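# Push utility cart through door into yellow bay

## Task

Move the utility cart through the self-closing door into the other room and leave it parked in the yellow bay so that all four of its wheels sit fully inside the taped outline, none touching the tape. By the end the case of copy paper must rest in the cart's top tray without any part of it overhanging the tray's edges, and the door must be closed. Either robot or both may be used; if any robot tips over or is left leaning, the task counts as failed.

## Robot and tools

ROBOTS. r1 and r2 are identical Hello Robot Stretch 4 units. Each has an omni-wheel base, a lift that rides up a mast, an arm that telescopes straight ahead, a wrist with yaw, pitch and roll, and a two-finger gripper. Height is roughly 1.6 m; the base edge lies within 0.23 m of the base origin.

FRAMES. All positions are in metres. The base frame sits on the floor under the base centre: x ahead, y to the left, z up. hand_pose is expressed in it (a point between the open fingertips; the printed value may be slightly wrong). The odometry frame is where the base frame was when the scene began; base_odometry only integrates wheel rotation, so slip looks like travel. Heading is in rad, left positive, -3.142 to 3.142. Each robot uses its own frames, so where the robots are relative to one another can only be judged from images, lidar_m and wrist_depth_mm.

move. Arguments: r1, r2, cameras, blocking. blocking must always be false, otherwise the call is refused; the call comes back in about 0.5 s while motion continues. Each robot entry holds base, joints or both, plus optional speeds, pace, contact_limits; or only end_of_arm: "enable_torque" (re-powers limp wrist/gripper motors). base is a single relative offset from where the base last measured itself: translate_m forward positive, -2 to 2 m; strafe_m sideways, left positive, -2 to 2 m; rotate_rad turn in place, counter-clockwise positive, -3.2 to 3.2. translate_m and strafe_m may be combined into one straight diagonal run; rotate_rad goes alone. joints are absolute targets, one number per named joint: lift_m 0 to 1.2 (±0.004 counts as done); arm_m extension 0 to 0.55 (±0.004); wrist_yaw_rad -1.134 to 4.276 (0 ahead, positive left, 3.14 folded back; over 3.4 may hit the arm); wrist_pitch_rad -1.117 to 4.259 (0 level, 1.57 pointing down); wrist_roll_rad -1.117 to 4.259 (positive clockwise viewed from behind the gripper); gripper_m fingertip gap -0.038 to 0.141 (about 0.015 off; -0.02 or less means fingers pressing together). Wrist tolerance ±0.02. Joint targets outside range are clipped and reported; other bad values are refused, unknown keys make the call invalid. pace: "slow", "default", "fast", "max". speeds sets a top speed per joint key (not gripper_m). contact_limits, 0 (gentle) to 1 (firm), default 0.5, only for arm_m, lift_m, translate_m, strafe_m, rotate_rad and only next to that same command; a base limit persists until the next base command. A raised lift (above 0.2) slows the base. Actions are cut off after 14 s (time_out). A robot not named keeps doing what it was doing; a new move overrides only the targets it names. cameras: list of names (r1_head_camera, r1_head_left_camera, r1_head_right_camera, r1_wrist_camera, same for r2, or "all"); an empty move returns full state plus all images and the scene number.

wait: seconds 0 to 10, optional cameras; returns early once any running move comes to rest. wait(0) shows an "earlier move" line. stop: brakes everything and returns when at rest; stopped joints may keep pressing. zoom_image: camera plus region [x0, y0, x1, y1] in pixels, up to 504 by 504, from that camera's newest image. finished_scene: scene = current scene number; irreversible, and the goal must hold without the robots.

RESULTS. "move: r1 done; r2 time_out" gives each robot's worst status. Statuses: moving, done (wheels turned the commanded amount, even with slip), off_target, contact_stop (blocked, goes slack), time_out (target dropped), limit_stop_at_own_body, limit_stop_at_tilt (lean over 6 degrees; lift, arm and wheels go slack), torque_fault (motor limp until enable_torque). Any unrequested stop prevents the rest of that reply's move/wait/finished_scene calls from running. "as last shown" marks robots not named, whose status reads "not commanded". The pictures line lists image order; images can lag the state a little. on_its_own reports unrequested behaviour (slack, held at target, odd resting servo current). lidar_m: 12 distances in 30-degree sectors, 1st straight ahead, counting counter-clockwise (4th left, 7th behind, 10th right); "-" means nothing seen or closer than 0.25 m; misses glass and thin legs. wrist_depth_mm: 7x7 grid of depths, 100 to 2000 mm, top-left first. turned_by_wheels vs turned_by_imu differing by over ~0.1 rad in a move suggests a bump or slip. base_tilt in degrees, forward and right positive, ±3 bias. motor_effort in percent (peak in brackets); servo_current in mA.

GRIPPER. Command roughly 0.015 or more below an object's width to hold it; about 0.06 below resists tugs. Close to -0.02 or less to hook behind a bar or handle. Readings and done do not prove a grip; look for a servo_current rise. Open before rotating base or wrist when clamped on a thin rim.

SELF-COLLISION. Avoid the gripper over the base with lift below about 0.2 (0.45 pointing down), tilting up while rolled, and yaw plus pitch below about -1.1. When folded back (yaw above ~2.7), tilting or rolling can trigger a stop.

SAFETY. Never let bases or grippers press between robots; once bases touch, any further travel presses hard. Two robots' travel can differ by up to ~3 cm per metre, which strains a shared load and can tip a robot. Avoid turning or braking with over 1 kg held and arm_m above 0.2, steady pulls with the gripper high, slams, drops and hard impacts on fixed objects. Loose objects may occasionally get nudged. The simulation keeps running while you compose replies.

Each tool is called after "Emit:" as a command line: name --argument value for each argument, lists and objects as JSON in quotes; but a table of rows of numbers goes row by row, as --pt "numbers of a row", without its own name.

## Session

Emit:
move --blocking false --cameras '["all"]'

Scene clock: 0.00 s.
r1.base_odometry: x=+0.000 y=+0.000 heading=+0.000
r1.turned_by_wheels: +0.000
r1.turned_by_imu: +0.000
r1.base_tilt: forward=-1.6 right=+1.3
r1.lidar_m: 0.96 1.73 2.02 2.40 3.92 1.60 0.85 0.77 0.78 0.89 0.77 0.78
r1.base_status: not commanded
r1.joint_positions: lift_m=+0.124 arm_m=+0.000 wrist_yaw_rad=+3.194 wrist_pitch_rad=+0.002 wrist_roll_rad=+0.000 gripper_m=+0.056
r1.joint_status: not commanded
r1.measured_speeds: all 0
r1.motor_effort: lift_m=+19 arm_m=-4 wheel_0=-2 wheel_1=+1 wheel_2=+0
r1.servo_current: wrist_yaw_rad=59 wrist_pitch_rad=46 wrist_roll_rad=46 gripper_m=39
r1.hand_pose: x=-0.1216 y=+0.0722 z=+0.3019 quat_wxyz=(-0.026, -0.001, +0.000, +1.000) (m; r1's base frame)
r1.wrist_depth_mm: - 135 - - - - - / - 123 135 - - - - / - 121 191 - - - - / 110 136 194 - - - - / 137 - - - 1618 - - / 226 - 190 1098 188 1160 1118 / 224 163 750 798 768 768 759
r2.base_odometry: x=+0.000 y=+0.000 heading=+0.000
r2.turned_by_wheels: +0.000
r2.turned_by_imu: +0.000
r2.base_tilt: forward=-0.6 right=+0.1
r2.lidar_m: 1.29 1.32 1.58 2.33 2.36 2.78 1.41 1.41 2.77 2.39 2.42 1.48
r2.base_status: not commanded
r2.joint_positions: lift_m=+0.200 arm_m=+0.000 wrist_yaw_rad=+3.211 wrist_pitch_rad=+0.001 wrist_roll_rad=+0.000 gripper_m=+0.056
r2.joint_status: not commanded
r2.measured_speeds: all 0
r2.motor_effort: lift_m=+18 arm_m=-4 wheel_0=-1 wheel_1=+1 wheel_2=+1
r2.servo_current: wrist_yaw_rad=46 wrist_pitch_rad=39 wrist_roll_rad=52 gripper_m=52
r2.hand_pose: x=-0.1229 y=+0.0671 z=+0.3779 quat_wxyz=(-0.035, -0.001, +0.000, +0.999) (m; r2's base frame)
r2.wrist_depth_mm: - - 137 - - - - / - - 137 - - - - / - 109 138 - - - - / - 140 175 - - - - / 214 - - - - - - / 213 1281 196 1255 190 1336 1182 / 208 243 866 - - 854 878
pictures: r1_head_camera, r1_head_left_camera, r1_head_right_camera, r1_wrist_camera, r2_head_camera, r2_head_left_camera, r2_head_right_camera, r2_wrist_camera
Images, in order (width x height): r1_head_camera 420x560, r1_head_left_camera 420x672, r1_head_right_camera 420x672, r1_wrist_camera 616x392, r2_head_camera 420x560, r2_head_left_camera 420x672, r2_head_right_camera 420x672, r2_wrist_camera 616x392.

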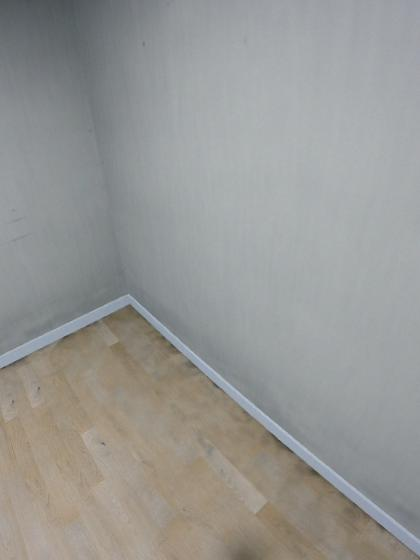

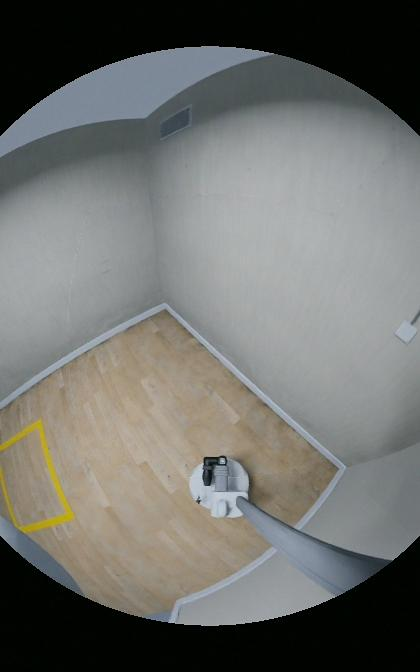

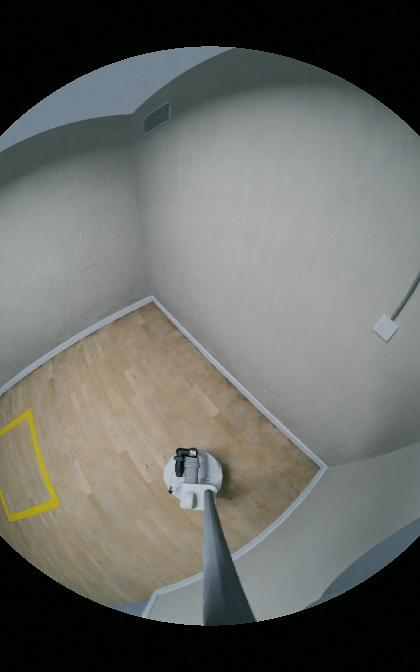

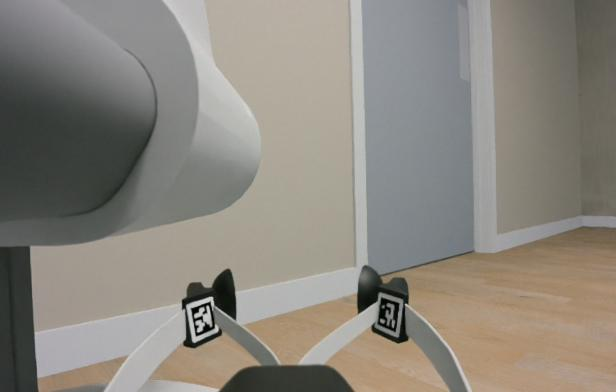

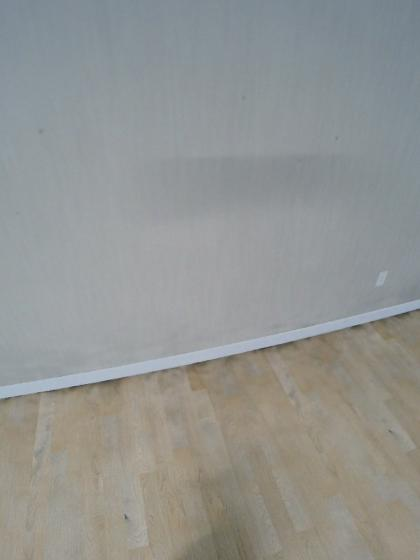

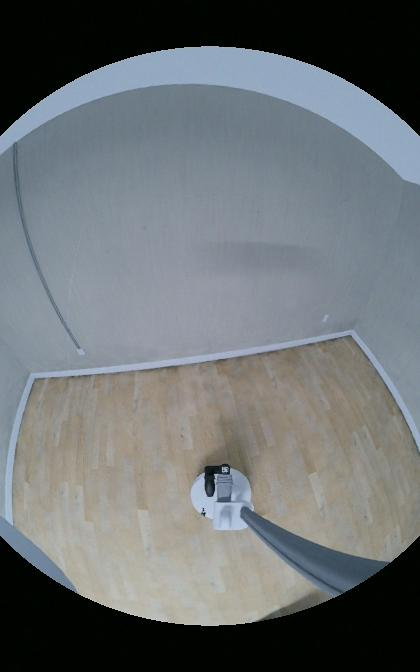

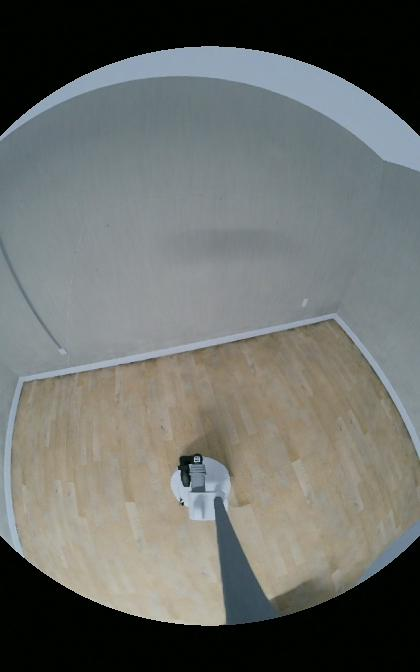

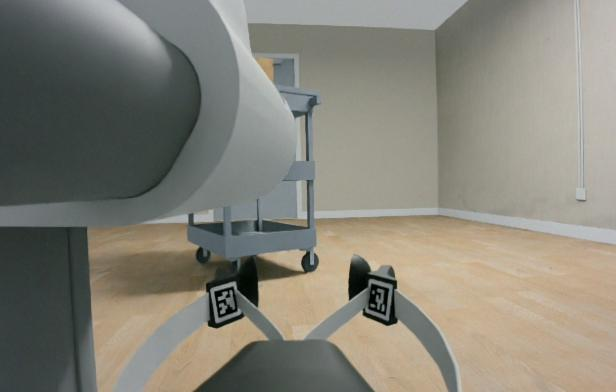

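Emit:
move --blocking false --r1 '{"base": {"rotate_rad": 2.8}, "pace": "default"}' --r2 '{"base": {"rotate_rad": -2.9}, "pace": "default"}'

Emit:
wait --seconds 5

Emit:
wait --seconds 3 --cameras '["r1_head_camera", "r1_head_right_camera", "r2_head_camera", "r2_head_right_camera"]'

Scene clock: 9.93 s.
move: r1 moving; r2 moving
r1.base_odometry: x=+0.000 y=+0.000 heading=+0.253
r1.turned_by_wheels: +0.253
r1.turned_by_imu: +0.253
r1.base_tilt: forward=-1.6 right=+1.3
r1.lidar_m: 1.15 2.01 2.11 2.98 2.65 1.07 0.80 0.74 0.81 0.80 0.72 0.82
r1.base_status: rotate_rad moving
r1.joint_positions: lift_m=+0.124 arm_m=+0.000 wrist_yaw_rad=+3.194 wrist_pitch_rad=+0.002 wrist_roll_rad=+0.000 gripper_m=+0.056
r1.joint_status: not commanded
r1.measured_speeds: translate_m=+0.000 strafe_m=+0.000 rotate_rad=+0.974 lift_m=+0.000 arm_m=+0.000 wrist_yaw_rad=+0.000 wrist_pitch_rad=+0.000 wrist_roll_rad=+0.000
r1.motor_effort: lift_m=+19(20) arm_m=-4(4) wheel_0=-7(9) wheel_1=-6(7) wheel_2=-6(7)
r1.servo_current: wrist_yaw_rad=46(59) wrist_pitch_rad=39(52) wrist_roll_rad=33(65) gripper_m=39(46)
r1.hand_pose: x=-0.1216 y=+0.0722 z=+0.3019 quat_wxyz=(-0.026, -0.001, +0.000, +1.000) (m; r1's base frame)
r1.wrist_depth_mm: - 135 - - - - 1808 / - 123 135 - - - 1808 / - 121 192 - - - 1756 / 111 136 195 - - - 1808 / 137 - - - - - 1756 / 226 - 190 976 188 1118 1138 / 224 152 759 798 778 750 759
r2.base_odometry: x=+0.000 y=+0.000 heading=-0.252
r2.turned_by_wheels: -0.252
r2.turned_by_imu: -0.244
r2.base_tilt: forward=-0.7 right=+0.0
r2.lidar_m: 1.35 1.27 1.41 2.01 2.34 2.43 3.58 1.41 3.28 2.43 2.39 1.79
r2.base_status: rotate_rad moving
r2.joint_positions: lift_m=+0.200 arm_m=+0.000 wrist_yaw_rad=+3.211 wrist_pitch_rad=+0.001 wrist_roll_rad=+0.000 gripper_m=+0.056
r2.joint_status: not commanded
r2.measured_speeds: translate_m=+0.001 strafe_m=+0.000 rotate_rad=-0.977 lift_m=+0.000 arm_m=+0.000 wrist_yaw_rad=+0.000 wrist_pitch_rad=+0.000 wrist_roll_rad=+0.000
r2.motor_effort: lift_m=+18(18) arm_m=-4(4) wheel_0=+11(11) wheel_1=+9(10) wheel_2=+10(11)
r2.servo_current: wrist_yaw_rad=52(52) wrist_pitch_rad=46(46) wrist_roll_rad=52(65) gripper_m=46(52)
r2.hand_pose: x=-0.1229 y=+0.0671 z=+0.3779 quat_wxyz=(-0.035, -0.001, +0.000, +0.999) (m; r2's base frame)
r2.wrist_depth_mm: - - 137 - - - - / - - 137 - - - - / - 109 138 - - - - / - 140 176 - - - - / 214 1756 - - - - - / 213 1281 196 1308 190 1336 1182 / 208 242 878 - - 854 878
pictures: none

Scene clock: 12.13 s.
earlier move: r1 done; r2 moving
r1.base_odometry: x=+0.000 y=+0.000 heading=+2.800
r1.turned_by_wheels: +2.547
r1.turned_by_imu: +2.561
r1.base_tilt: forward=-1.6 right=+1.3
r1.lidar_m: 1.15 0.81 0.74 0.78 0.81 0.77 0.80 1.07 2.04 2.09 2.77 3.71
r1.base_status: done
r1.joint_positions: lift_m=+0.124 arm_m=+0.000 wrist_yaw_rad=+3.194 wrist_pitch_rad=+0.002 wrist_roll_rad=+0.000 gripper_m=+0.056
r1.joint_status: not commanded
r1.measured_speeds: all 0
r1.motor_effort: lift_m=+20(20) arm_m=-4(4) wheel_0=-2(10) wheel_1=+1(9) wheel_2=+1(8)
r1.servo_current: wrist_yaw_rad=46(65) wrist_pitch_rad=46(52) wrist_roll_rad=52(65) gripper_m=46(52)
r1.hand_pose: x=-0.1216 y=+0.0722 z=+0.3019 quat_wxyz=(-0.026, -0.001, +0.000, +1.000) (m; r1's base frame)
r1.wrist_depth_mm: - 135 - - - - - / - 123 135 - - - - / - 121 192 - - - - / 111 136 194 - - - - / 137 - - - - - - / 229 1098 190 - 187 - - / 750 741 759 798 732 131 -
r2.base_odometry: x=+0.000 y=+0.000 heading=-2.899
r2.turned_by_wheels: -2.647
r2.turned_by_imu: -2.576
r2.base_tilt: forward=-0.7 right=+0.1
r2.lidar_m: 1.40 3.34 2.46 2.38 1.82 1.36 1.31 1.39 1.95 2.34 2.45 3.45
r2.base_status: rotate_rad moving
r2.joint_positions: lift_m=+0.200 arm_m=+0.000 wrist_yaw_rad=+3.211 wrist_pitch_rad=+0.001 wrist_roll_rad=+0.000 gripper_m=+0.056
r2.joint_status: not commanded
r2.measured_speeds: all 0
r2.motor_effort: lift_m=+18(18) arm_m=-4(4) wheel_0=+7(14) wheel_1=+3(11) wheel_2=+4(11)
r2.servo_current: wrist_yaw_rad=39(52) wrist_pitch_rad=39(46) wrist_roll_rad=52(65) gripper_m=46(52)
r2.hand_pose: x=-0.1228 y=+0.0671 z=+0.3779 quat_wxyz=(-0.035, -0.001, +0.000, +0.999) (m; r2's base frame)
r2.wrist_depth_mm: - - 137 - - - - / - 107 137 - - - - / - 110 138 235 - - - / - 140 165 - - - - / 215 - - - - - - / 213 1281 194 1160 190 1098 1098 / 211 244 878 - - 854 878
wait: 2.20 of 5 s (r1 has come to rest)
pictures: none

Scene clock: 12.17 s.
earlier move: r2 done
r1.base_odometry: x=+0.000 y=+0.000 heading=+2.800
r1.turned_by_wheels: +0.000
r1.turned_by_imu: +0.000
r1.base_tilt: forward=-1.6 right=+1.3
r1.lidar_m: 1.17 0.82 0.74 0.78 0.82 0.75 0.79 1.08 2.03 2.09 2.78 3.73
r1.base_status: done
r1.joint_positions: lift_m=+0.124 arm_m=+0.000 wrist_yaw_rad=+3.194 wrist_pitch_rad=+0.002 wrist_roll_rad=+0.000 gripper_m=+0.056
r1.joint_status: not commanded
r1.measured_speeds: all 0
r1.motor_effort: lift_m=+19(20) arm_m=-4(4) wheel_0=-2(10) wheel_1=+1(9) wheel_2=+1(8)
r1.servo_current: wrist_yaw_rad=39(65) wrist_pitch_rad=39(52) wrist_roll_rad=52(65) gripper_m=39(52)
r1.hand_pose: x=-0.1216 y=+0.0722 z=+0.3019 quat_wxyz=(-0.026, -0.001, +0.000, +1.000) (m; r1's base frame)
r1.wrist_depth_mm: - 135 - - - - - / - 124 135 - - - - / - 121 192 - - - - / 110 135 194 - - - - / 136 - - - - - - / 228 1118 190 - 187 - - / 750 759 750 788 732 131 -
r2.base_odometry: x=+0.000 y=+0.000 heading=-2.899
r2.turned_by_wheels: +0.000
r2.turned_by_imu: +0.000
r2.base_tilt: forward=-0.7 right=+0.1
r2.lidar_m: 1.42 3.32 2.49 2.40 1.83 1.34 1.31 1.38 1.97 2.35 2.47 3.46
r2.base_status: done
r2.joint_positions: lift_m=+0.200 arm_m=+0.000 wrist_yaw_rad=+3.211 wrist_pitch_rad=+0.001 wrist_roll_rad=+0.000 gripper_m=+0.056
r2.joint_status: not commanded
r2.measured_speeds: all 0
r2.motor_effort: lift_m=+18(18) arm_m=-4(4) wheel_0=+5(14) wheel_1=+4(11) wheel_2=+4(11)
r2.servo_current: wrist_yaw_rad=46(52) wrist_pitch_rad=39(46) wrist_roll_rad=39(65) gripper_m=52(52)
r2.hand_pose: x=-0.1228 y=+0.0671 z=+0.3779 quat_wxyz=(-0.035, -0.001, +0.000, +0.999) (m; r2's base frame)
r2.wrist_depth_mm: - - 137 - - - - / - 107 137 - - - - / - 110 139 235 - - - / - 140 165 - - - - / 215 - - - - - - / 212 1308 195 1182 190 1118 1118 / 211 244 891 - - 854 891
wait: 0.03 of 3 s (r2 has come to rest)
pictures: r1_head_camera, r1_head_right_camera, r2_head_camera, r2_head_right_camera
Images, in order (width x height): r1_head_camera 420x560, r1_head_right_camera 420x672, r2_head_camera 420x560, r2_head_right_camera 420x672.

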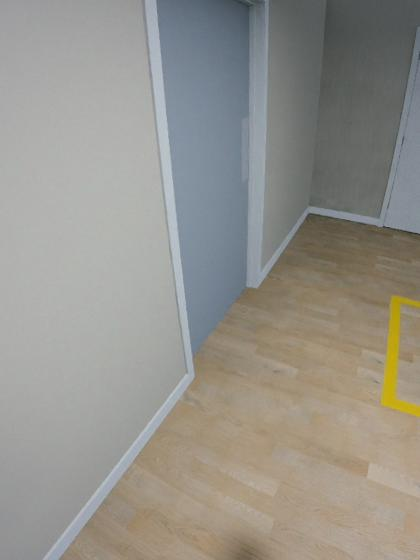

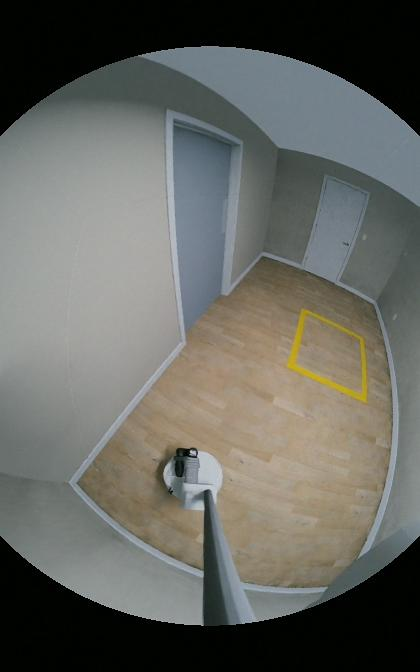

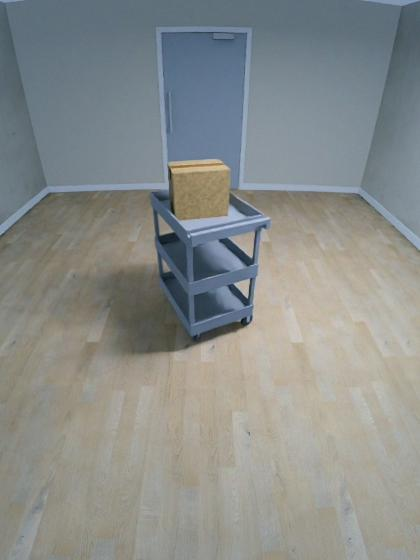

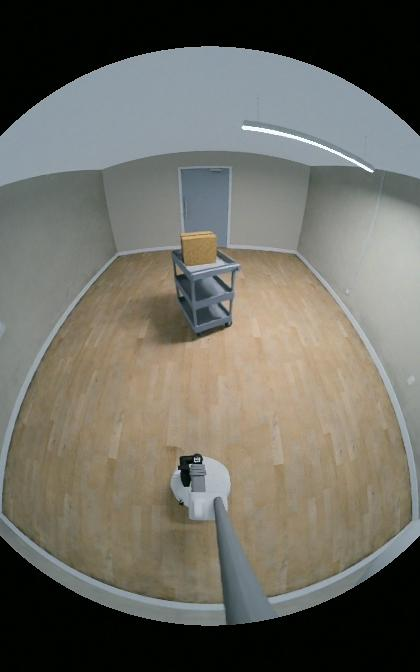

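Emit:
move --blocking false --cameras '["all"]'

Scene clock: 38.07 s.
r1.base_odometry: x=+0.000 y=+0.000 heading=+2.800
r1.turned_by_wheels: +0.000
r1.turned_by_imu: +0.000
r1.base_tilt: forward=-1.6 right=+1.3
r1.lidar_m: 1.16 0.81 0.74 0.77 0.81 0.77 0.80 1.05 2.03 2.08 2.79 3.71
r1.base_status: done
r1.joint_positions: lift_m=+0.124 arm_m=+0.000 wrist_yaw_rad=+3.194 wrist_pitch_rad=+0.002 wrist_roll_rad=+0.000 gripper_m=+0.056
r1.joint_status: not commanded
r1.measured_speeds: all 0
r1.motor_effort: lift_m=+19(20) arm_m=-4(4) wheel_0=-2(10) wheel_1=+1(9) wheel_2=+1(8)
r1.servo_current: wrist_yaw_rad=46(65) wrist_pitch_rad=46(52) wrist_roll_rad=59(65) gripper_m=39(52)
r1.hand_pose: x=-0.1216 y=+0.0722 z=+0.3019 quat_wxyz=(-0.026, -0.001, +0.000, +1.000) (m; r1's base frame)
r1.wrist_depth_mm: - 135 - - - - - / - 123 135 - - - - / - 121 191 - - - - / 111 136 194 - - - - / 137 - - - - - - / 227 1118 191 - 188 - - / 741 759 768 798 741 131 -
r2.base_odometry: x=+0.000 y=+0.000 heading=-2.899
r2.turned_by_wheels: +0.000
r2.turned_by_imu: +0.000
r2.base_tilt: forward=-0.7 right=+0.1
r2.lidar_m: 1.38 3.33 2.45 2.35 1.84 1.37 1.30 1.39 1.97 2.34 2.47 3.48
r2.base_status: done
r2.joint_positions: lift_m=+0.200 arm_m=+0.000 wrist_yaw_rad=+3.211 wrist_pitch_rad=+0.001 wrist_roll_rad=+0.000 gripper_m=+0.056
r2.joint_status: not commanded
r2.measured_speeds: all 0
r2.motor_effort: lift_m=+18(18) arm_m=-4(4) wheel_0=+5(14) wheel_1=+3(11) wheel_2=+4(11)
r2.servo_current: wrist_yaw_rad=52(52) wrist_pitch_rad=46(46) wrist_roll_rad=46(65) gripper_m=46(52)
r2.hand_pose: x=-0.1228 y=+0.0671 z=+0.3779 quat_wxyz=(-0.035, -0.001, +0.000, +0.999) (m; r2's base frame)
r2.wrist_depth_mm: - - 137 - - - - / - 107 137 - - - - / - 110 138 235 - - - / - 140 165 - - - - / 216 - - - - - - / 212 1281 195 1182 190 1118 1118 / 211 244 891 - - 854 866
pictures: r1_head_camera, r1_head_left_camera, r1_head_right_camera, r1_wrist_camera, r2_head_camera, r2_head_left_camera, r2_head_right_camera, r2_wrist_camera
Images, in order (width x height): r1_head_camera 420x560, r1_head_left_camera 420x672, r1_head_right_camera 420x672, r1_wrist_camera 616x392, r2_head_camera 420x560, r2_head_left_camera 420x672, r2_head_right_camera 420x672, r2_wrist_camera 616x392.

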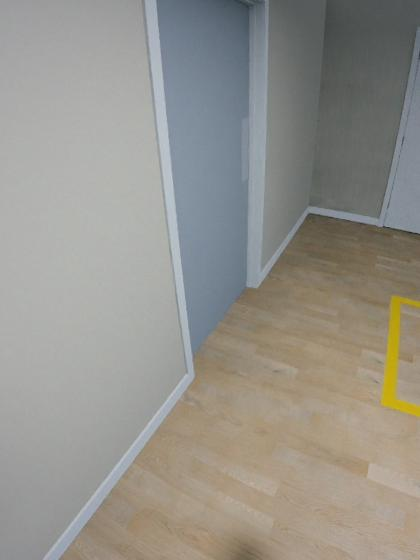

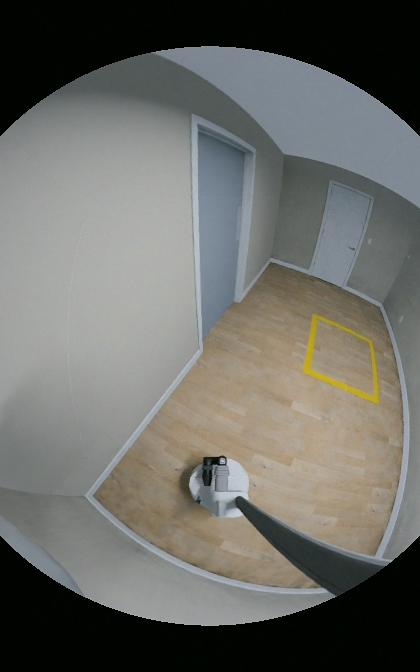

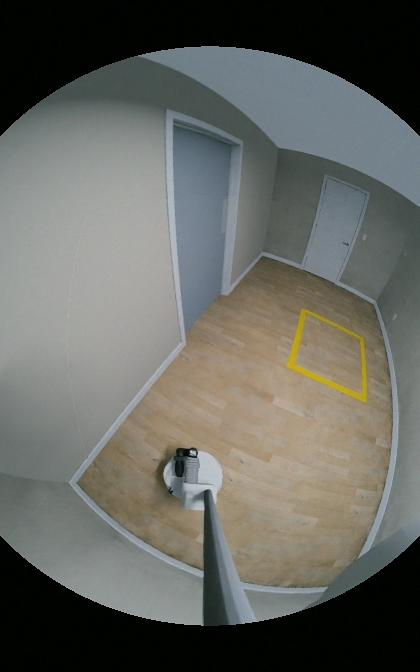

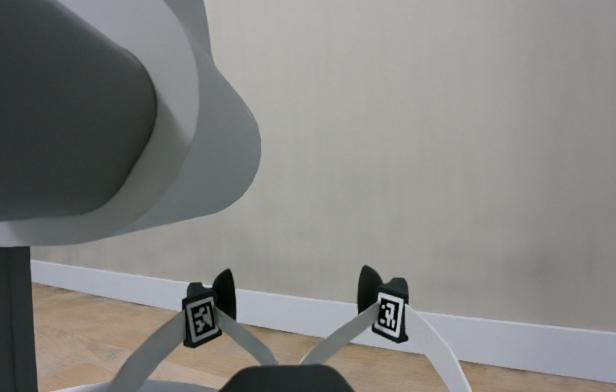

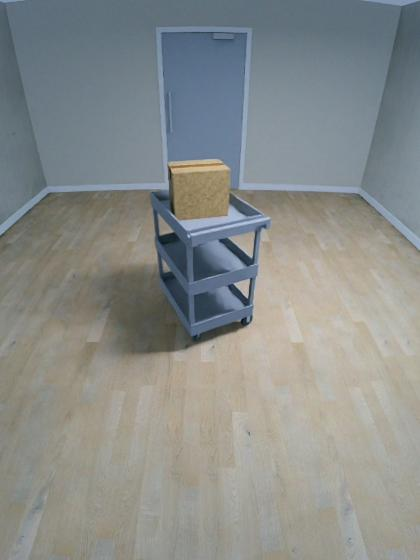

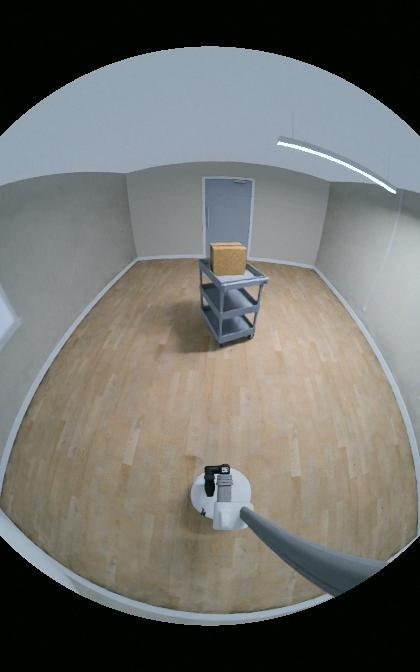

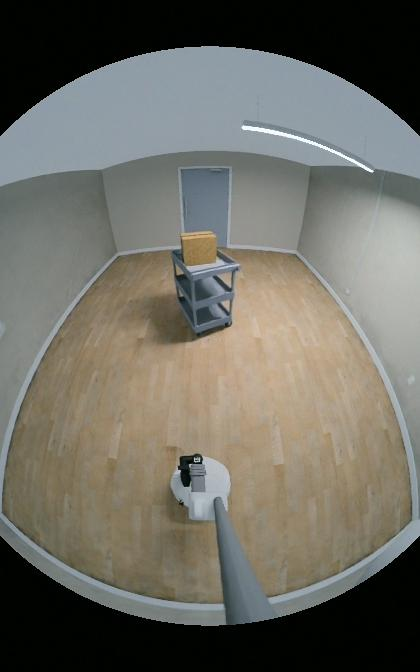

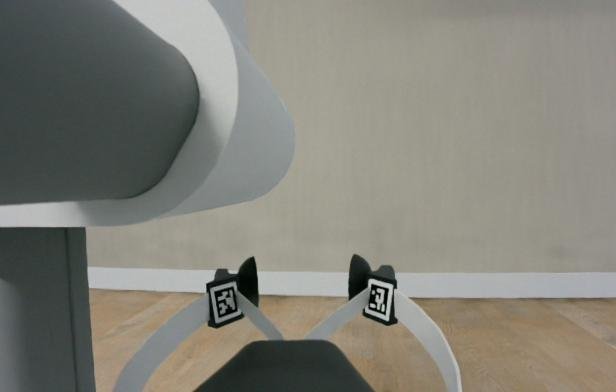

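Emit:
zoom_image --camera "r2_head_camera" --region '[130, 140, 290, 350]'

Emit:
zoom_image --camera "r1_head_camera" --region '[0, 0, 420, 450]'

Scaled by 2.400 from the camera's 420x560 image, which has a finer 1200x1600 frame.

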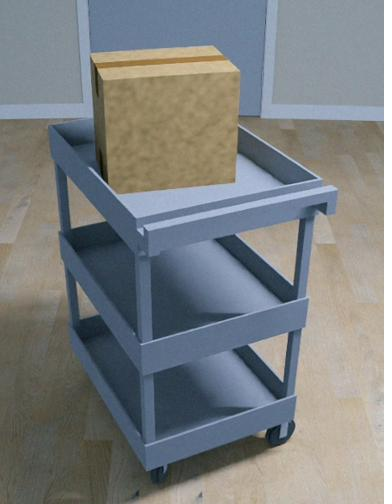

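Scaled by 1.120 from the camera's 420x560 image, which has a finer 600x800 frame.

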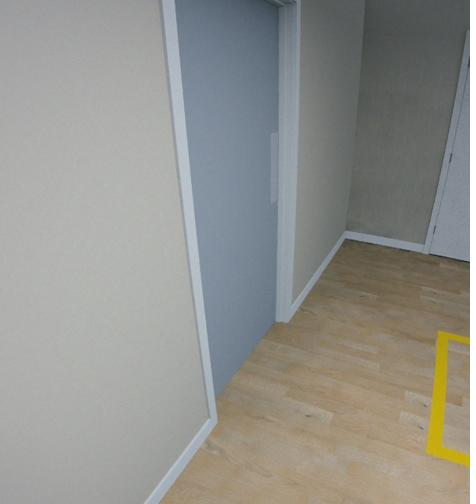

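Emit:
zoom_image --camera "r2_head_camera" --region '[145, 150, 275, 250]'

Scaled by 3.877 from the camera's 420x560 image, which has a finer 1200x1600 frame.

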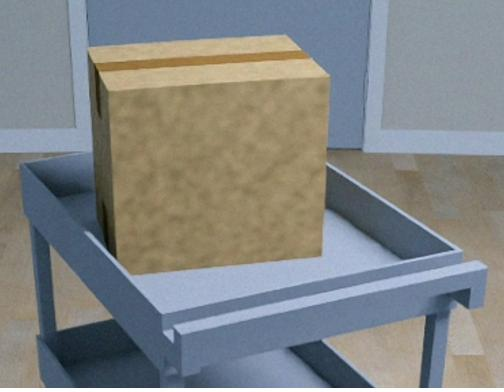

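Emit:
move --blocking false --cameras '[]' --r1 '{"base": {"rotate_rad": 1.03}, "joints": {"lift_m": 0.30}}' --r2 '{"base": {"translate_m": 0.6, "strafe_m": -0.06}, "joints": {"lift_m": 0.688, "arm_m": 0.128, "wrist_yaw_rad": 0, "wrist_pitch_rad": 0, "wrist_roll_rad": 1.57, "gripper_m": 0.13}}'

Emit:
wait --seconds 2

Emit:
wait --seconds 3 --cameras '["r1_head_camera", "r2_head_camera", "r2_wrist_camera"]'

Scene clock: 138.63 s.
move: r1 moving; r2 moving
r1.base_odometry: x=+0.000 y=+0.000 heading=+3.053
r1.turned_by_wheels: +0.253
r1.turned_by_imu: +0.253
r1.base_tilt: forward=-1.6 right=+1.3
r1.lidar_m: 0.90 0.75 0.76 0.85 0.75 0.77 0.90 1.47 2.04 2.31 3.74 1.92
r1.base_status: rotate_rad moving
r1.joint_positions: lift_m=+0.162 arm_m=+0.000 wrist_yaw_rad=+3.194 wrist_pitch_rad=+0.002 wrist_roll_rad=+0.000 gripper_m=+0.056
r1.joint_status: lift_m moving
r1.measured_speeds: translate_m=+0.000 strafe_m=+0.000 rotate_rad=+0.980 lift_m=+0.146 arm_m=+0.000 wrist_yaw_rad=+0.000 wrist_pitch_rad=+0.000 wrist_roll_rad=+0.000
r1.motor_effort: lift_m=+26(28) arm_m=-4(4) wheel_0=-8(10) wheel_1=-6(8) wheel_2=-7(8)
r1.servo_current: wrist_yaw_rad=59(65) wrist_pitch_rad=46(46) wrist_roll_rad=52(59) gripper_m=39(46)
r1.hand_pose: x=-0.1216 y=+0.0722 z=+0.3395 quat_wxyz=(-0.026, -0.001, +0.000, +1.000) (m; r1's base frame)
r1.wrist_depth_mm: - 135 - - - - - / - 123 135 - - - - / - 121 191 - - - - / 112 136 194 - - - - / 137 - - - - - - / 1098 1336 190 - 188 - - / 820 831 831 866 798 - -
r2.base_odometry: x=-0.031 y=-0.005 heading=-2.899
r2.turned_by_wheels: +0.000
r2.turned_by_imu: +0.001
r2.base_tilt: forward=-0.7 right=+0.1
r2.lidar_m: 1.36 3.29 2.46 2.37 1.85 1.40 1.33 1.42 2.00 2.32 2.46 3.51
r2.base_status: translate_m moving; strafe_m moving
r2.joint_positions: lift_m=+0.238 arm_m=+0.051 wrist_yaw_rad=+2.652 wrist_pitch_rad=+0.001 wrist_roll_rad=+0.588 gripper_m=+0.075
r2.joint_status: lift_m moving; arm_m moving; wrist_yaw_rad moving; wrist_pitch_rad moving; wrist_roll_rad moving; gripper_m moving
r2.measured_speeds: translate_m=+0.122 strafe_m=-0.012 rotate_rad=-0.004 lift_m=+0.146 arm_m=+0.195 wrist_yaw_rad=-1.727 wrist_pitch_rad=+0.000 wrist_roll_rad=+1.820
r2.motor_effort: lift_m=+24(25) arm_m=+6(11) wheel_0=+9(11) wheel_1=+6(8) wheel_2=-12(12)
r2.servo_current: wrist_yaw_rad=111(143) wrist_pitch_rad=13(59) wrist_roll_rad=65(111) gripper_m=104(104)
r2.hand_pose: x=+0.0081 y=+0.2128 z=+0.4157 quat_wxyz=(+0.232, +0.070, +0.281, +0.929) (m; r2's base frame)
r2.wrist_depth_mm: - - - - - - - / - - - - - - - / - - - - - - 1808 / - - - - - 1661 1182 / 273 - - - 1576 1118 891 / 262 - 189 1430 189 842 691 / - - - - 820 668 580
pictures: none
No camera images: "cameras" was empty.

Scene clock: 139.93 s.
earlier move: r1 done; r2 moving
r1.base_odometry: x=+0.000 y=+0.000 heading=-2.454
r1.turned_by_wheels: +0.777
r1.turned_by_imu: +0.781
r1.base_tilt: forward=-1.6 right=+1.3
r1.lidar_m: 0.76 0.77 0.84 0.76 0.80 1.02 2.01 2.11 2.72 3.95 1.19 0.80
r1.base_status: done
r1.joint_positions: lift_m=+0.300 arm_m=+0.000 wrist_yaw_rad=+3.194 wrist_pitch_rad=+0.002 wrist_roll_rad=+0.000 gripper_m=+0.056
r1.joint_status: all done
r1.measured_speeds: all 0
r1.motor_effort: lift_m=+24(28) arm_m=-4(4) wheel_0=-3(10) wheel_1=-1(8) wheel_2=-2(8)
r1.servo_current: wrist_yaw_rad=33(72) wrist_pitch_rad=46(52) wrist_roll_rad=52(59) gripper_m=39(46)
r1.hand_pose: x=-0.1216 y=+0.0722 z=+0.4772 quat_wxyz=(-0.026, -0.001, +0.000, +1.000) (m; r1's base frame)
r1.wrist_depth_mm: - 135 - - - - - / - 123 145 - - - - / - 121 190 - - - - / 110 135 205 - - - - / 216 - - - - - - / 1499 1756 193 1808 187 - - / 1098 1118 1098 153 1138 1078 -
r2.base_odometry: x=-0.358 y=-0.052 heading=-2.899
r2.turned_by_wheels: +0.000
r2.turned_by_imu: +0.000
r2.base_tilt: forward=-0.7 right=+0.1
r2.lidar_m: 1.05 3.33 2.49 2.38 2.29 1.73 1.65 1.77 2.39 2.32 2.44 1.23
r2.base_status: translate_m moving; strafe_m moving
r2.joint_positions: lift_m=+0.586 arm_m=+0.128 wrist_yaw_rad=+0.394 wrist_pitch_rad=+0.001 wrist_roll_rad=+1.568 gripper_m=+0.130
r2.joint_status: lift_m moving; arm_m moving; wrist_yaw_rad moving; wrist_pitch_rad moving; wrist_roll_rad moving; the others done
r2.measured_speeds: translate_m=+0.298 strafe_m=-0.030 rotate_rad=-0.002 lift_m=+0.252 arm_m=+0.000 wrist_yaw_rad=-1.739 wrist_pitch_rad=+0.000 wrist_roll_rad=+0.000
r2.motor_effort: lift_m=+21(27) arm_m=+8(13) wheel_0=+5(12) wheel_1=+4(8) wheel_2=-9(14)
r2.servo_current: wrist_yaw_rad=59(143) wrist_pitch_rad=46(78) wrist_roll_rad=52(111) gripper_m=52(117)
r2.hand_pose: x=+0.5985 y=+0.0300 z=+0.7641 quat_wxyz=(+0.694, +0.692, +0.139, +0.138) (m; r2's base frame)
r2.wrist_depth_mm: - - 878 - 1098 676 - / - - 917 - 1118 676 - / - - - - - 1430 1025 / - - - - - 1499 1060 / - - - - - 1430 1060 / - - 217 - 219 1281 1060 / - - - - - 1618 1042
wait: 1.30 of 2 s (r1 has come to rest)
pictures: none

Scene clock: 141.63 s.
earlier move: r2 done
r1.base_odometry: x=+0.000 y=+0.000 heading=-2.454
r1.turned_by_wheels: +0.000
r1.turned_by_imu: +0.000
r1.base_tilt: forward=-1.6 right=+1.3
r1.lidar_m: 0.74 0.77 0.84 0.77 0.78 1.06 2.00 2.08 2.70 3.94 1.17 0.83
r1.base_status: done
r1.joint_positions: lift_m=+0.300 arm_m=+0.000 wrist_yaw_rad=+3.194 wrist_pitch_rad=+0.002 wrist_roll_rad=+0.000 gripper_m=+0.056
r1.joint_status: all done
r1.measured_speeds: all 0
r1.motor_effort: lift_m=+24(28) arm_m=-4(4) wheel_0=-3(10) wheel_1=-2(8) wheel_2=-2(8)
r1.servo_current: wrist_yaw_rad=52(72) wrist_pitch_rad=39(52) wrist_roll_rad=46(65) gripper_m=46(46)
r1.hand_pose: x=-0.1216 y=+0.0722 z=+0.4772 quat_wxyz=(-0.026, -0.001, +0.000, +1.000) (m; r1's base frame)
r1.wrist_depth_mm: - 135 - - - - - / - 123 145 - - - - / - 121 191 - - - - / 110 135 206 - - - - / 216 - - - - - - / 1499 1756 193 1756 188 - - / 1118 1118 1118 153 1182 1078 -
r2.base_odometry: x=-0.597 y=-0.086 heading=-2.899
r2.turned_by_wheels: +0.000
r2.turned_by_imu: +0.001
r2.base_tilt: forward=-0.7 right=+0.0
r2.lidar_m: 0.80 3.35 2.51 2.40 2.59 1.98 1.89 2.03 2.38 2.29 2.42 0.94
r2.base_status: done
r2.joint_positions: lift_m=+0.688 arm_m=+0.128 wrist_yaw_rad=+0.003 wrist_pitch_rad=+0.001 wrist_roll_rad=+1.568 gripper_m=+0.130
r2.joint_status: all done
r2.measured_speeds: all 0
r2.motor_effort: lift_m=+21(27) arm_m=+7(13) wheel_0=+3(12) wheel_1=+3(8) wheel_2=-3(14)
r2.servo_current: wrist_yaw_rad=65(143) wrist_pitch_rad=39(78) wrist_roll_rad=39(111) gripper_m=52(117)
r2.hand_pose: x=+0.5873 y=-0.0866 z=+0.8656 quat_wxyz=(+0.708, +0.706, +0.001, +0.001) (m; r2's base frame)
r2.wrist_depth_mm: - - - - - 1708 1182 / - - - - - 1576 1182 / - - - 634 - 750 1078 / - - - 591 - 597 580 / - - 778 559 1138 544 549 / - - 217 517 195 - 517 / - - - - 508 1537 496
wait: 1.70 of 3 s (r2 has come to rest)
pictures: r1_head_camera, r2_head_camera, r2_wrist_camera
Images, in order (width x height): r1_head_camera 420x560, r2_head_camera 420x560, r2_wrist_camera 616x392.

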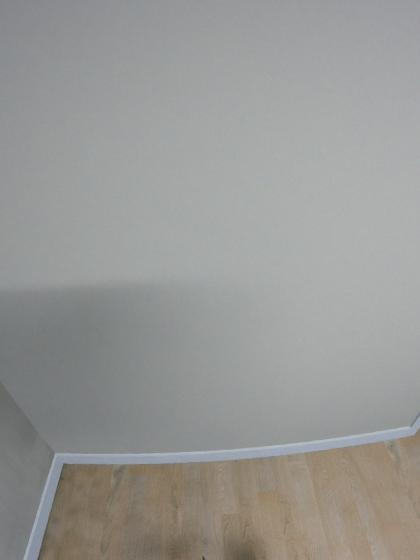

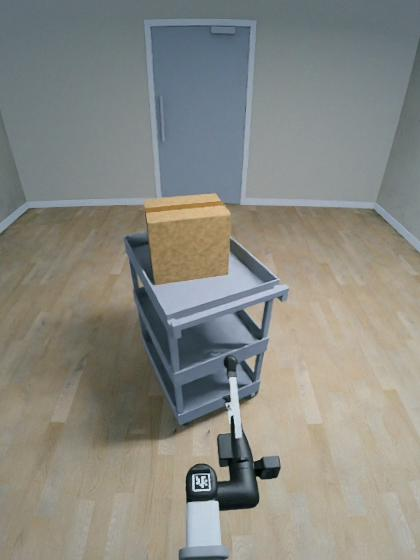

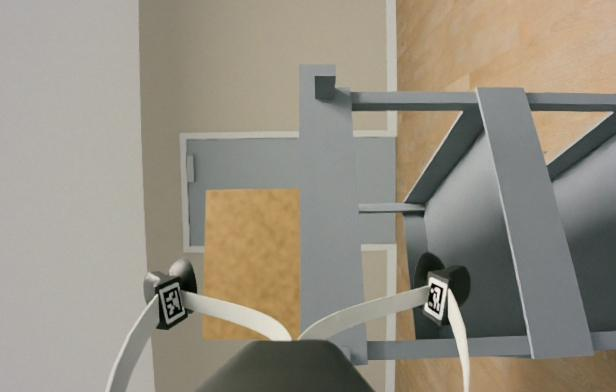

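Emit:
move --blocking false --cameras '[]' --r1 '{"base": {"rotate_rad": 0.06}}' --r2 '{"base": {"translate_m": 0.30, "strafe_m": -0.02}, "pace": "slow"}'

Emit:
wait --seconds 0.3

Emit:
move --blocking false --cameras '[]' --r1 '{"base": {"strafe_m": -1.6}}'

Emit:
wait --seconds 4

Emit:
wait --seconds 4 --cameras '["r1_head_camera", "r2_head_camera", "r2_wrist_camera"]'

Scene clock: 159.97 s.
move: r1 moving; r2 moving
r1.base_odometry: x=+0.000 y=+0.000 heading=-2.394
r1.turned_by_wheels: +0.059
r1.turned_by_imu: +0.060
r1.base_tilt: forward=-1.6 right=+1.3
r1.lidar_m: 0.75 0.79 0.82 0.77 0.81 1.11 2.02 2.10 2.88 3.20 1.10 0.79
r1.base_status: rotate_rad moving
r1.joint_positions: lift_m=+0.300 arm_m=+0.000 wrist_yaw_rad=+3.194 wrist_pitch_rad=+0.002 wrist_roll_rad=+0.000 gripper_m=+0.056
r1.joint_status: not commanded
r1.measured_speeds: all 0
r1.motor_effort: lift_m=+24(24) arm_m=-4(4) wheel_0=-2(7) wheel_1=-1(7) wheel_2=-1(6)
r1.servo_current: wrist_yaw_rad=39(65) wrist_pitch_rad=39(46) wrist_roll_rad=59(59) gripper_m=39(46)
r1.hand_pose: x=-0.1216 y=+0.0722 z=+0.4772 quat_wxyz=(-0.026, -0.001, +0.000, +1.000) (m; r1's base frame)
r1.wrist_depth_mm: - 135 - - - - - / - 123 145 - - - - / - 121 190 - - - - / 110 136 205 - - - - / 217 - - - - - - / 1464 1808 194 1756 187 1537 - / 1098 1118 1118 153 1160 1118 -
r2.base_odometry: x=-0.609 y=-0.088 heading=-2.898
r2.turned_by_wheels: +0.000
r2.turned_by_imu: +0.001
r2.base_tilt: forward=-0.7 right=+0.1
r2.lidar_m: 0.79 3.35 2.54 2.42 2.55 1.97 1.92 2.02 2.36 2.29 2.41 0.95
r2.base_status: translate_m moving; strafe_m moving
r2.joint_positions: lift_m=+0.688 arm_m=+0.128 wrist_yaw_rad=+0.003 wrist_pitch_rad=+0.001 wrist_roll_rad=+1.568 gripper_m=+0.130
r2.joint_status: not commanded
r2.measured_speeds: translate_m=+0.049 strafe_m=-0.004 rotate_rad=-0.001 lift_m=+0.000 arm_m=+0.000 wrist_yaw_rad=+0.000 wrist_pitch_rad=+0.000 wrist_roll_rad=+0.000
r2.motor_effort: lift_m=+21(21) arm_m=+8(8) wheel_0=+7(9) wheel_1=+6(6) wheel_2=-10(10)
r2.servo_current: wrist_yaw_rad=46(52) wrist_pitch_rad=39(46) wrist_roll_rad=46(59) gripper_m=52(52)
r2.hand_pose: x=+0.5873 y=-0.0866 z=+0.8656 quat_wxyz=(+0.708, +0.706, +0.001, +0.001) (m; r2's base frame)
r2.wrist_depth_mm: - - - - - 1708 1182 / - - - - - 1576 1182 / - - - 621 - 621 1078 / - - - 585 - 580 569 / - - 759 759 1160 - 530 / - - 216 508 195 - 504 / - - - - 1042 1576 492
pictures: none
No camera images: "cameras" was empty.

Scene clock: 160.10 s.
earlier move: r1 done; r2 moving
r1.base_odometry: x=+0.000 y=+0.000 heading=-2.394
r1.turned_by_wheels: +0.000
r1.turned_by_imu: +0.000
r1.base_tilt: forward=-1.5 right=+1.3
r1.lidar_m: 0.74 0.78 0.81 0.77 0.80 1.10 2.00 2.12 2.86 3.20 1.10 0.78
r1.base_status: done
r1.joint_positions: lift_m=+0.300 arm_m=+0.000 wrist_yaw_rad=+3.194 wrist_pitch_rad=+0.002 wrist_roll_rad=+0.000 gripper_m=+0.056
r1.joint_status: not commanded
r1.measured_speeds: all 0
r1.motor_effort: lift_m=+24(24) arm_m=-4(4) wheel_0=-2(7) wheel_1=-2(7) wheel_2=-2(6)
r1.servo_current: wrist_yaw_rad=39(65) wrist_pitch_rad=52(52) wrist_roll_rad=46(59) gripper_m=39(46)
r1.hand_pose: x=-0.1216 y=+0.0722 z=+0.4772 quat_wxyz=(-0.026, -0.001, +0.000, +1.000) (m; r1's base frame)
r1.wrist_depth_mm: - 135 - - - - - / - 123 145 - - - - / - 121 190 - - - - / 110 136 206 - - - - / 217 - - - - - - / 1499 1756 194 1808 187 1537 - / 1118 1098 1138 153 1160 1118 -
r2.base_odometry: x=-0.616 y=-0.090 heading=-2.899
r2.turned_by_wheels: +0.000
r2.turned_by_imu: +0.000
r2.base_tilt: forward=-0.7 right=+0.1
r2.lidar_m: 0.79 3.34 2.50 2.41 2.56 2.02 1.92 2.06 2.37 2.30 2.42 0.95
r2.base_status: translate_m moving; strafe_m moving
r2.joint_positions: lift_m=+0.688 arm_m=+0.128 wrist_yaw_rad=+0.003 wrist_pitch_rad=+0.001 wrist_roll_rad=+1.568 gripper_m=+0.130
r2.joint_status: not commanded
r2.measured_speeds: translate_m=+0.063 strafe_m=-0.004 rotate_rad=-0.001 lift_m=+0.000 arm_m=+0.000 wrist_yaw_rad=+0.000 wrist_pitch_rad=+0.000 wrist_roll_rad=+0.000
r2.motor_effort: lift_m=+21(21) arm_m=+7(8) wheel_0=+7(9) wheel_1=+6(8) wheel_2=-10(10)
r2.servo_current: wrist_yaw_rad=46(52) wrist_pitch_rad=39(46) wrist_roll_rad=59(59) gripper_m=52(52)
r2.hand_pose: x=+0.5873 y=-0.0866 z=+0.8656 quat_wxyz=(+0.708, +0.706, +0.001, +0.001) (m; r2's base frame)
r2.wrist_depth_mm: - - - - - 1661 1205 / - - - - - 1618 1182 / - - - 615 - 615 917 / - - - 574 - 569 559 / - - 759 750 1138 - 525 / - - 217 500 195 - 504 / - - - - 488 1008 484
wait: 0.13 of 0.3 s (r1 has come to rest)
pictures: none

Scene clock: 160.60 s.
earlier move: r2 moving
move: r1 moving
r1.base_odometry: x=-0.025 y=+0.027 heading=-2.394
r1.turned_by_wheels: +0.000
r1.turned_by_imu: +0.000
r1.base_tilt: forward=-1.6 right=+1.3
r1.lidar_m: 0.75 0.77 0.86 0.80 0.85 1.15 1.99 2.13 2.85 3.21 1.11 0.79
r1.base_status: strafe_m moving
r1.joint_positions: lift_m=+0.300 arm_m=+0.000 wrist_yaw_rad=+3.194 wrist_pitch_rad=+0.002 wrist_roll_rad=+0.000 gripper_m=+0.056
r1.joint_status: not commanded
r1.measured_speeds: translate_m=+0.000 strafe_m=-0.141 rotate_rad=+0.000 lift_m=+0.000 arm_m=+0.000 wrist_yaw_rad=+0.000 wrist_pitch_rad=+0.000 wrist_roll_rad=+0.000
r1.motor_effort: lift_m=+24(24) arm_m=-4(4) wheel_0=+8(10) wheel_1=-7(10) wheel_2=-1(1)
r1.servo_current: wrist_yaw_rad=59(59) wrist_pitch_rad=46(46) wrist_roll_rad=39(52) gripper_m=39(46)
r1.hand_pose: x=-0.1216 y=+0.0722 z=+0.4772 quat_wxyz=(-0.026, -0.001, +0.000, +1.000) (m; r1's base frame)
r1.wrist_depth_mm: - 135 - - - - - / - 123 146 - - - - / - 121 191 - - - - / 110 135 206 - - - - / 216 - - - - - - / 1499 1756 193 1708 187 1618 - / 1138 1138 1118 153 1160 1138 1118
r2.base_odometry: x=-0.659 y=-0.097 heading=-2.899
r2.turned_by_wheels: +0.000
r2.turned_by_imu: +0.000
r2.base_tilt: forward=-0.6 right=+0.1
r2.lidar_m: 0.73 3.38 2.51 2.38 2.60 2.04 1.95 2.08 2.39 2.28 2.42 0.90
r2.base_status: translate_m moving; strafe_m moving
r2.joint_positions: lift_m=+0.688 arm_m=+0.128 wrist_yaw_rad=+0.003 wrist_pitch_rad=+0.001 wrist_roll_rad=+1.568 gripper_m=+0.130
r2.joint_status: not commanded
r2.measured_speeds: translate_m=+0.099 strafe_m=-0.008 rotate_rad=+0.000 lift_m=+0.000 arm_m=+0.000 wrist_yaw_rad=+0.000 wrist_pitch_rad=+0.000 wrist_roll_rad=+0.000
r2.motor_effort: lift_m=+21(21) arm_m=+7(8) wheel_0=+3(9) wheel_1=+5(7) wheel_2=-7(10)
r2.servo_current: wrist_yaw_rad=39(52) wrist_pitch_rad=39(46) wrist_roll_rad=52(52) gripper_m=52(59)
r2.hand_pose: x=+0.5873 y=-0.0866 z=+0.8656 quat_wxyz=(+0.708, +0.706, +0.001, +0.001) (m; r2's base frame)
r2.wrist_depth_mm: - - - - - 1708 1182 / - - - - - 1576 1118 / - - - 574 - 732 564 / - - - 539 - - 521 / - - 723 504 - - 492 / - - 217 421 196 - 466 / - - 683 - - 445 445
pictures: none
No camera images: "cameras" was empty.

Scene clock: 163.77 s.
earlier move: r1 moving; r2 done
r1.base_odometry: x=-0.642 y=+0.693 heading=-2.394
r1.turned_by_wheels: +0.000
r1.turned_by_imu: -0.006
r1.base_tilt: forward=-1.6 right=+1.3
r1.lidar_m: 0.73 0.78 1.07 1.69 1.75 2.10 2.00 2.11 2.83 3.00 1.25 0.90
r1.base_status: strafe_m moving
r1.joint_positions: lift_m=+0.300 arm_m=+0.000 wrist_yaw_rad=+3.194 wrist_pitch_rad=+0.002 wrist_roll_rad=+0.000 gripper_m=+0.056
r1.joint_status: not commanded
r1.measured_speeds: translate_m=-0.001 strafe_m=-0.300 rotate_rad=+0.003 lift_m=+0.000 arm_m=+0.000 wrist_yaw_rad=+0.000 wrist_pitch_rad=+0.000 wrist_roll_rad=+0.000
r1.motor_effort: lift_m=+24(24) arm_m=-4(4) wheel_0=+5(11) wheel_1=-6(11) wheel_2=-1(3)
r1.servo_current: wrist_yaw_rad=46(65) wrist_pitch_rad=39(52) wrist_roll_rad=59(65) gripper_m=33(46)
r1.hand_pose: x=-0.1216 y=+0.0722 z=+0.4772 quat_wxyz=(-0.026, -0.001, +0.000, +1.000) (m; r1's base frame)
r1.wrist_depth_mm: - 135 - - - - - / - 123 146 - - - - / - 121 191 - - - - / 110 135 206 - - - - / 217 - - - - - - / 226 1808 193 1756 187 1708 1708 / 1098 1078 1118 153 1138 1118 1205
r2.base_odometry: x=-0.892 y=-0.139 heading=-2.899
r2.turned_by_wheels: +0.000
r2.turned_by_imu: +0.001
r2.base_tilt: forward=-0.7 right=+0.0
r2.lidar_m: 0.47 0.75 2.53 2.42 2.57 2.27 2.19 2.33 2.38 2.29 2.41 0.62
r2.base_status: done
r2.joint_positions: lift_m=+0.688 arm_m=+0.128 wrist_yaw_rad=+0.003 wrist_pitch_rad=+0.001 wrist_roll_rad=+1.568 gripper_m=+0.130
r2.joint_status: not commanded
r2.measured_speeds: all 0
r2.motor_effort: lift_m=+21(21) arm_m=+7(8) wheel_0=+4(10) wheel_1=+4(7) wheel_2=-5(10)
r2.servo_current: wrist_yaw_rad=59(59) wrist_pitch_rad=46(46) wrist_roll_rad=39(59) gripper_m=46(59)
r2.hand_pose: x=+0.5873 y=-0.0866 z=+0.8656 quat_wxyz=(+0.708, +0.706, +0.001, +0.001) (m; r2's base frame)
r2.wrist_depth_mm: - - - 320 368 1366 1138 / - - - 332 349 1499 436 / - - - 309 320 1808 535 / - - - 293 300 788 - / - - 488 276 279 842 - / - - 477 208 219 - - / - - 469 - 254 778 -
wait: 3.17 of 4 s (r2 has come to rest)
pictures: none

Scene clock: 166.77 s.
earlier move: r1 done
r1.base_odometry: x=-1.087 y=+1.174 heading=-2.394
r1.turned_by_wheels: +0.000
r1.turned_by_imu: -0.005
r1.base_tilt: forward=-1.6 right=+1.3
r1.lidar_m: 0.84 0.88 1.10 2.36 2.43 2.08 1.98 2.07 2.46 2.35 1.16 0.92
r1.base_status: done
r1.joint_positions: lift_m=+0.300 arm_m=+0.000 wrist_yaw_rad=+3.194 wrist_pitch_rad=+0.002 wrist_roll_rad=+0.000 gripper_m=+0.056
r1.joint_status: not commanded
r1.measured_speeds: all 0
r1.motor_effort: lift_m=+24(24) arm_m=-4(4) wheel_0=+1(11) wheel_1=-1(11) wheel_2=-1(3)
r1.servo_current: wrist_yaw_rad=52(72) wrist_pitch_rad=46(52) wrist_roll_rad=46(65) gripper_m=39(52)
r1.hand_pose: x=-0.1216 y=+0.0722 z=+0.4772 quat_wxyz=(-0.026, -0.001, +0.000, +1.000) (m; r1's base frame)
r1.wrist_depth_mm: - 135 - - - - - / - 121 135 - - - - / - 123 187 - - - - / 111 135 212 - - - - / 216 - - - - - - / 1464 1808 193 1863 187 1661 1618 / 1118 1118 1118 143 1182 1138 1182
r2.base_odometry: x=-0.892 y=-0.139 heading=-2.899
r2.turned_by_wheels: +0.000
r2.turned_by_imu: +0.000
r2.base_tilt: forward=-0.7 right=+0.1
r2.lidar_m: 0.50 0.76 2.53 2.43 2.59 2.31 2.20 2.33 2.36 2.29 2.40 0.63
r2.base_status: done
r2.joint_positions: lift_m=+0.688 arm_m=+0.128 wrist_yaw_rad=+0.003 wrist_pitch_rad=+0.001 wrist_roll_rad=+1.568 gripper_m=+0.130
r2.joint_status: not commanded
r2.measured_speeds: all 0
r2.motor_effort: lift_m=+21(21) arm_m=+7(8) wheel_0=+3(10) wheel_1=+4(7) wheel_2=-5(10)
r2.servo_current: wrist_yaw_rad=65(65) wrist_pitch_rad=46(52) wrist_roll_rad=46(59) gripper_m=46(59)
r2.hand_pose: x=+0.5873 y=-0.0866 z=+0.8656 quat_wxyz=(+0.708, +0.706, +0.001, +0.001) (m; r2's base frame)
r2.wrist_depth_mm: - - - 322 368 1397 1182 / - - - 334 349 1499 436 / - - - 309 320 1863 539 / - - - 294 301 788 - / - - 492 273 281 854 - / - - 477 208 219 - - / - - 469 - 253 788 -
wait: 3.00 of 4 s (r1 has come to rest)
pictures: r1_head_camera, r2_head_camera, r2_wrist_camera
Images, in order (width x height): r1_head_camera 420x560, r2_head_camera 420x560, r2_wrist_camera 616x392.

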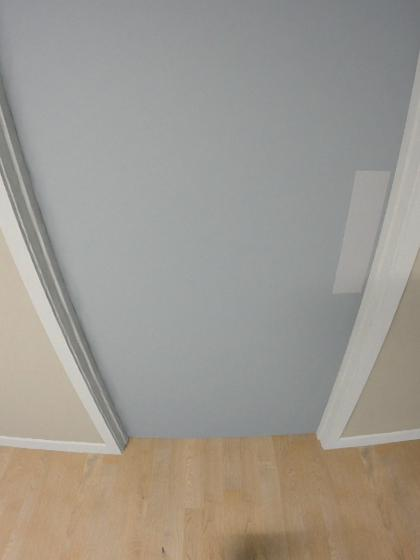

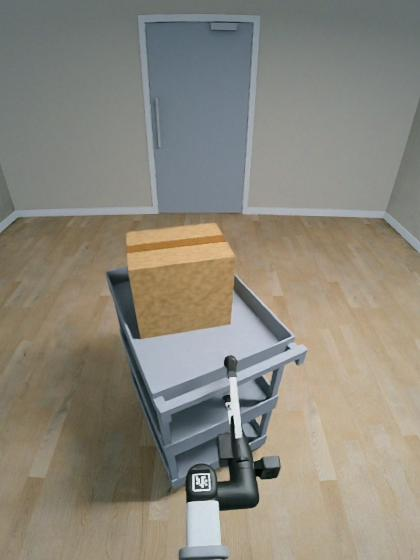

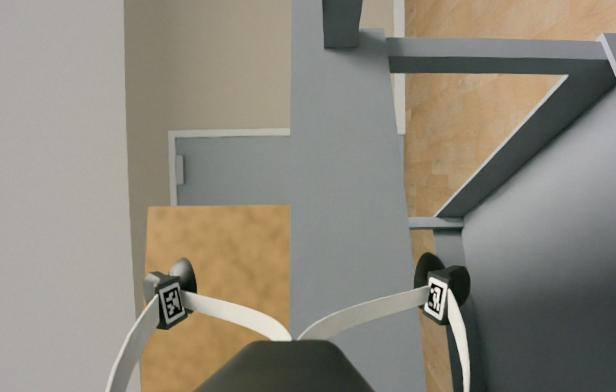

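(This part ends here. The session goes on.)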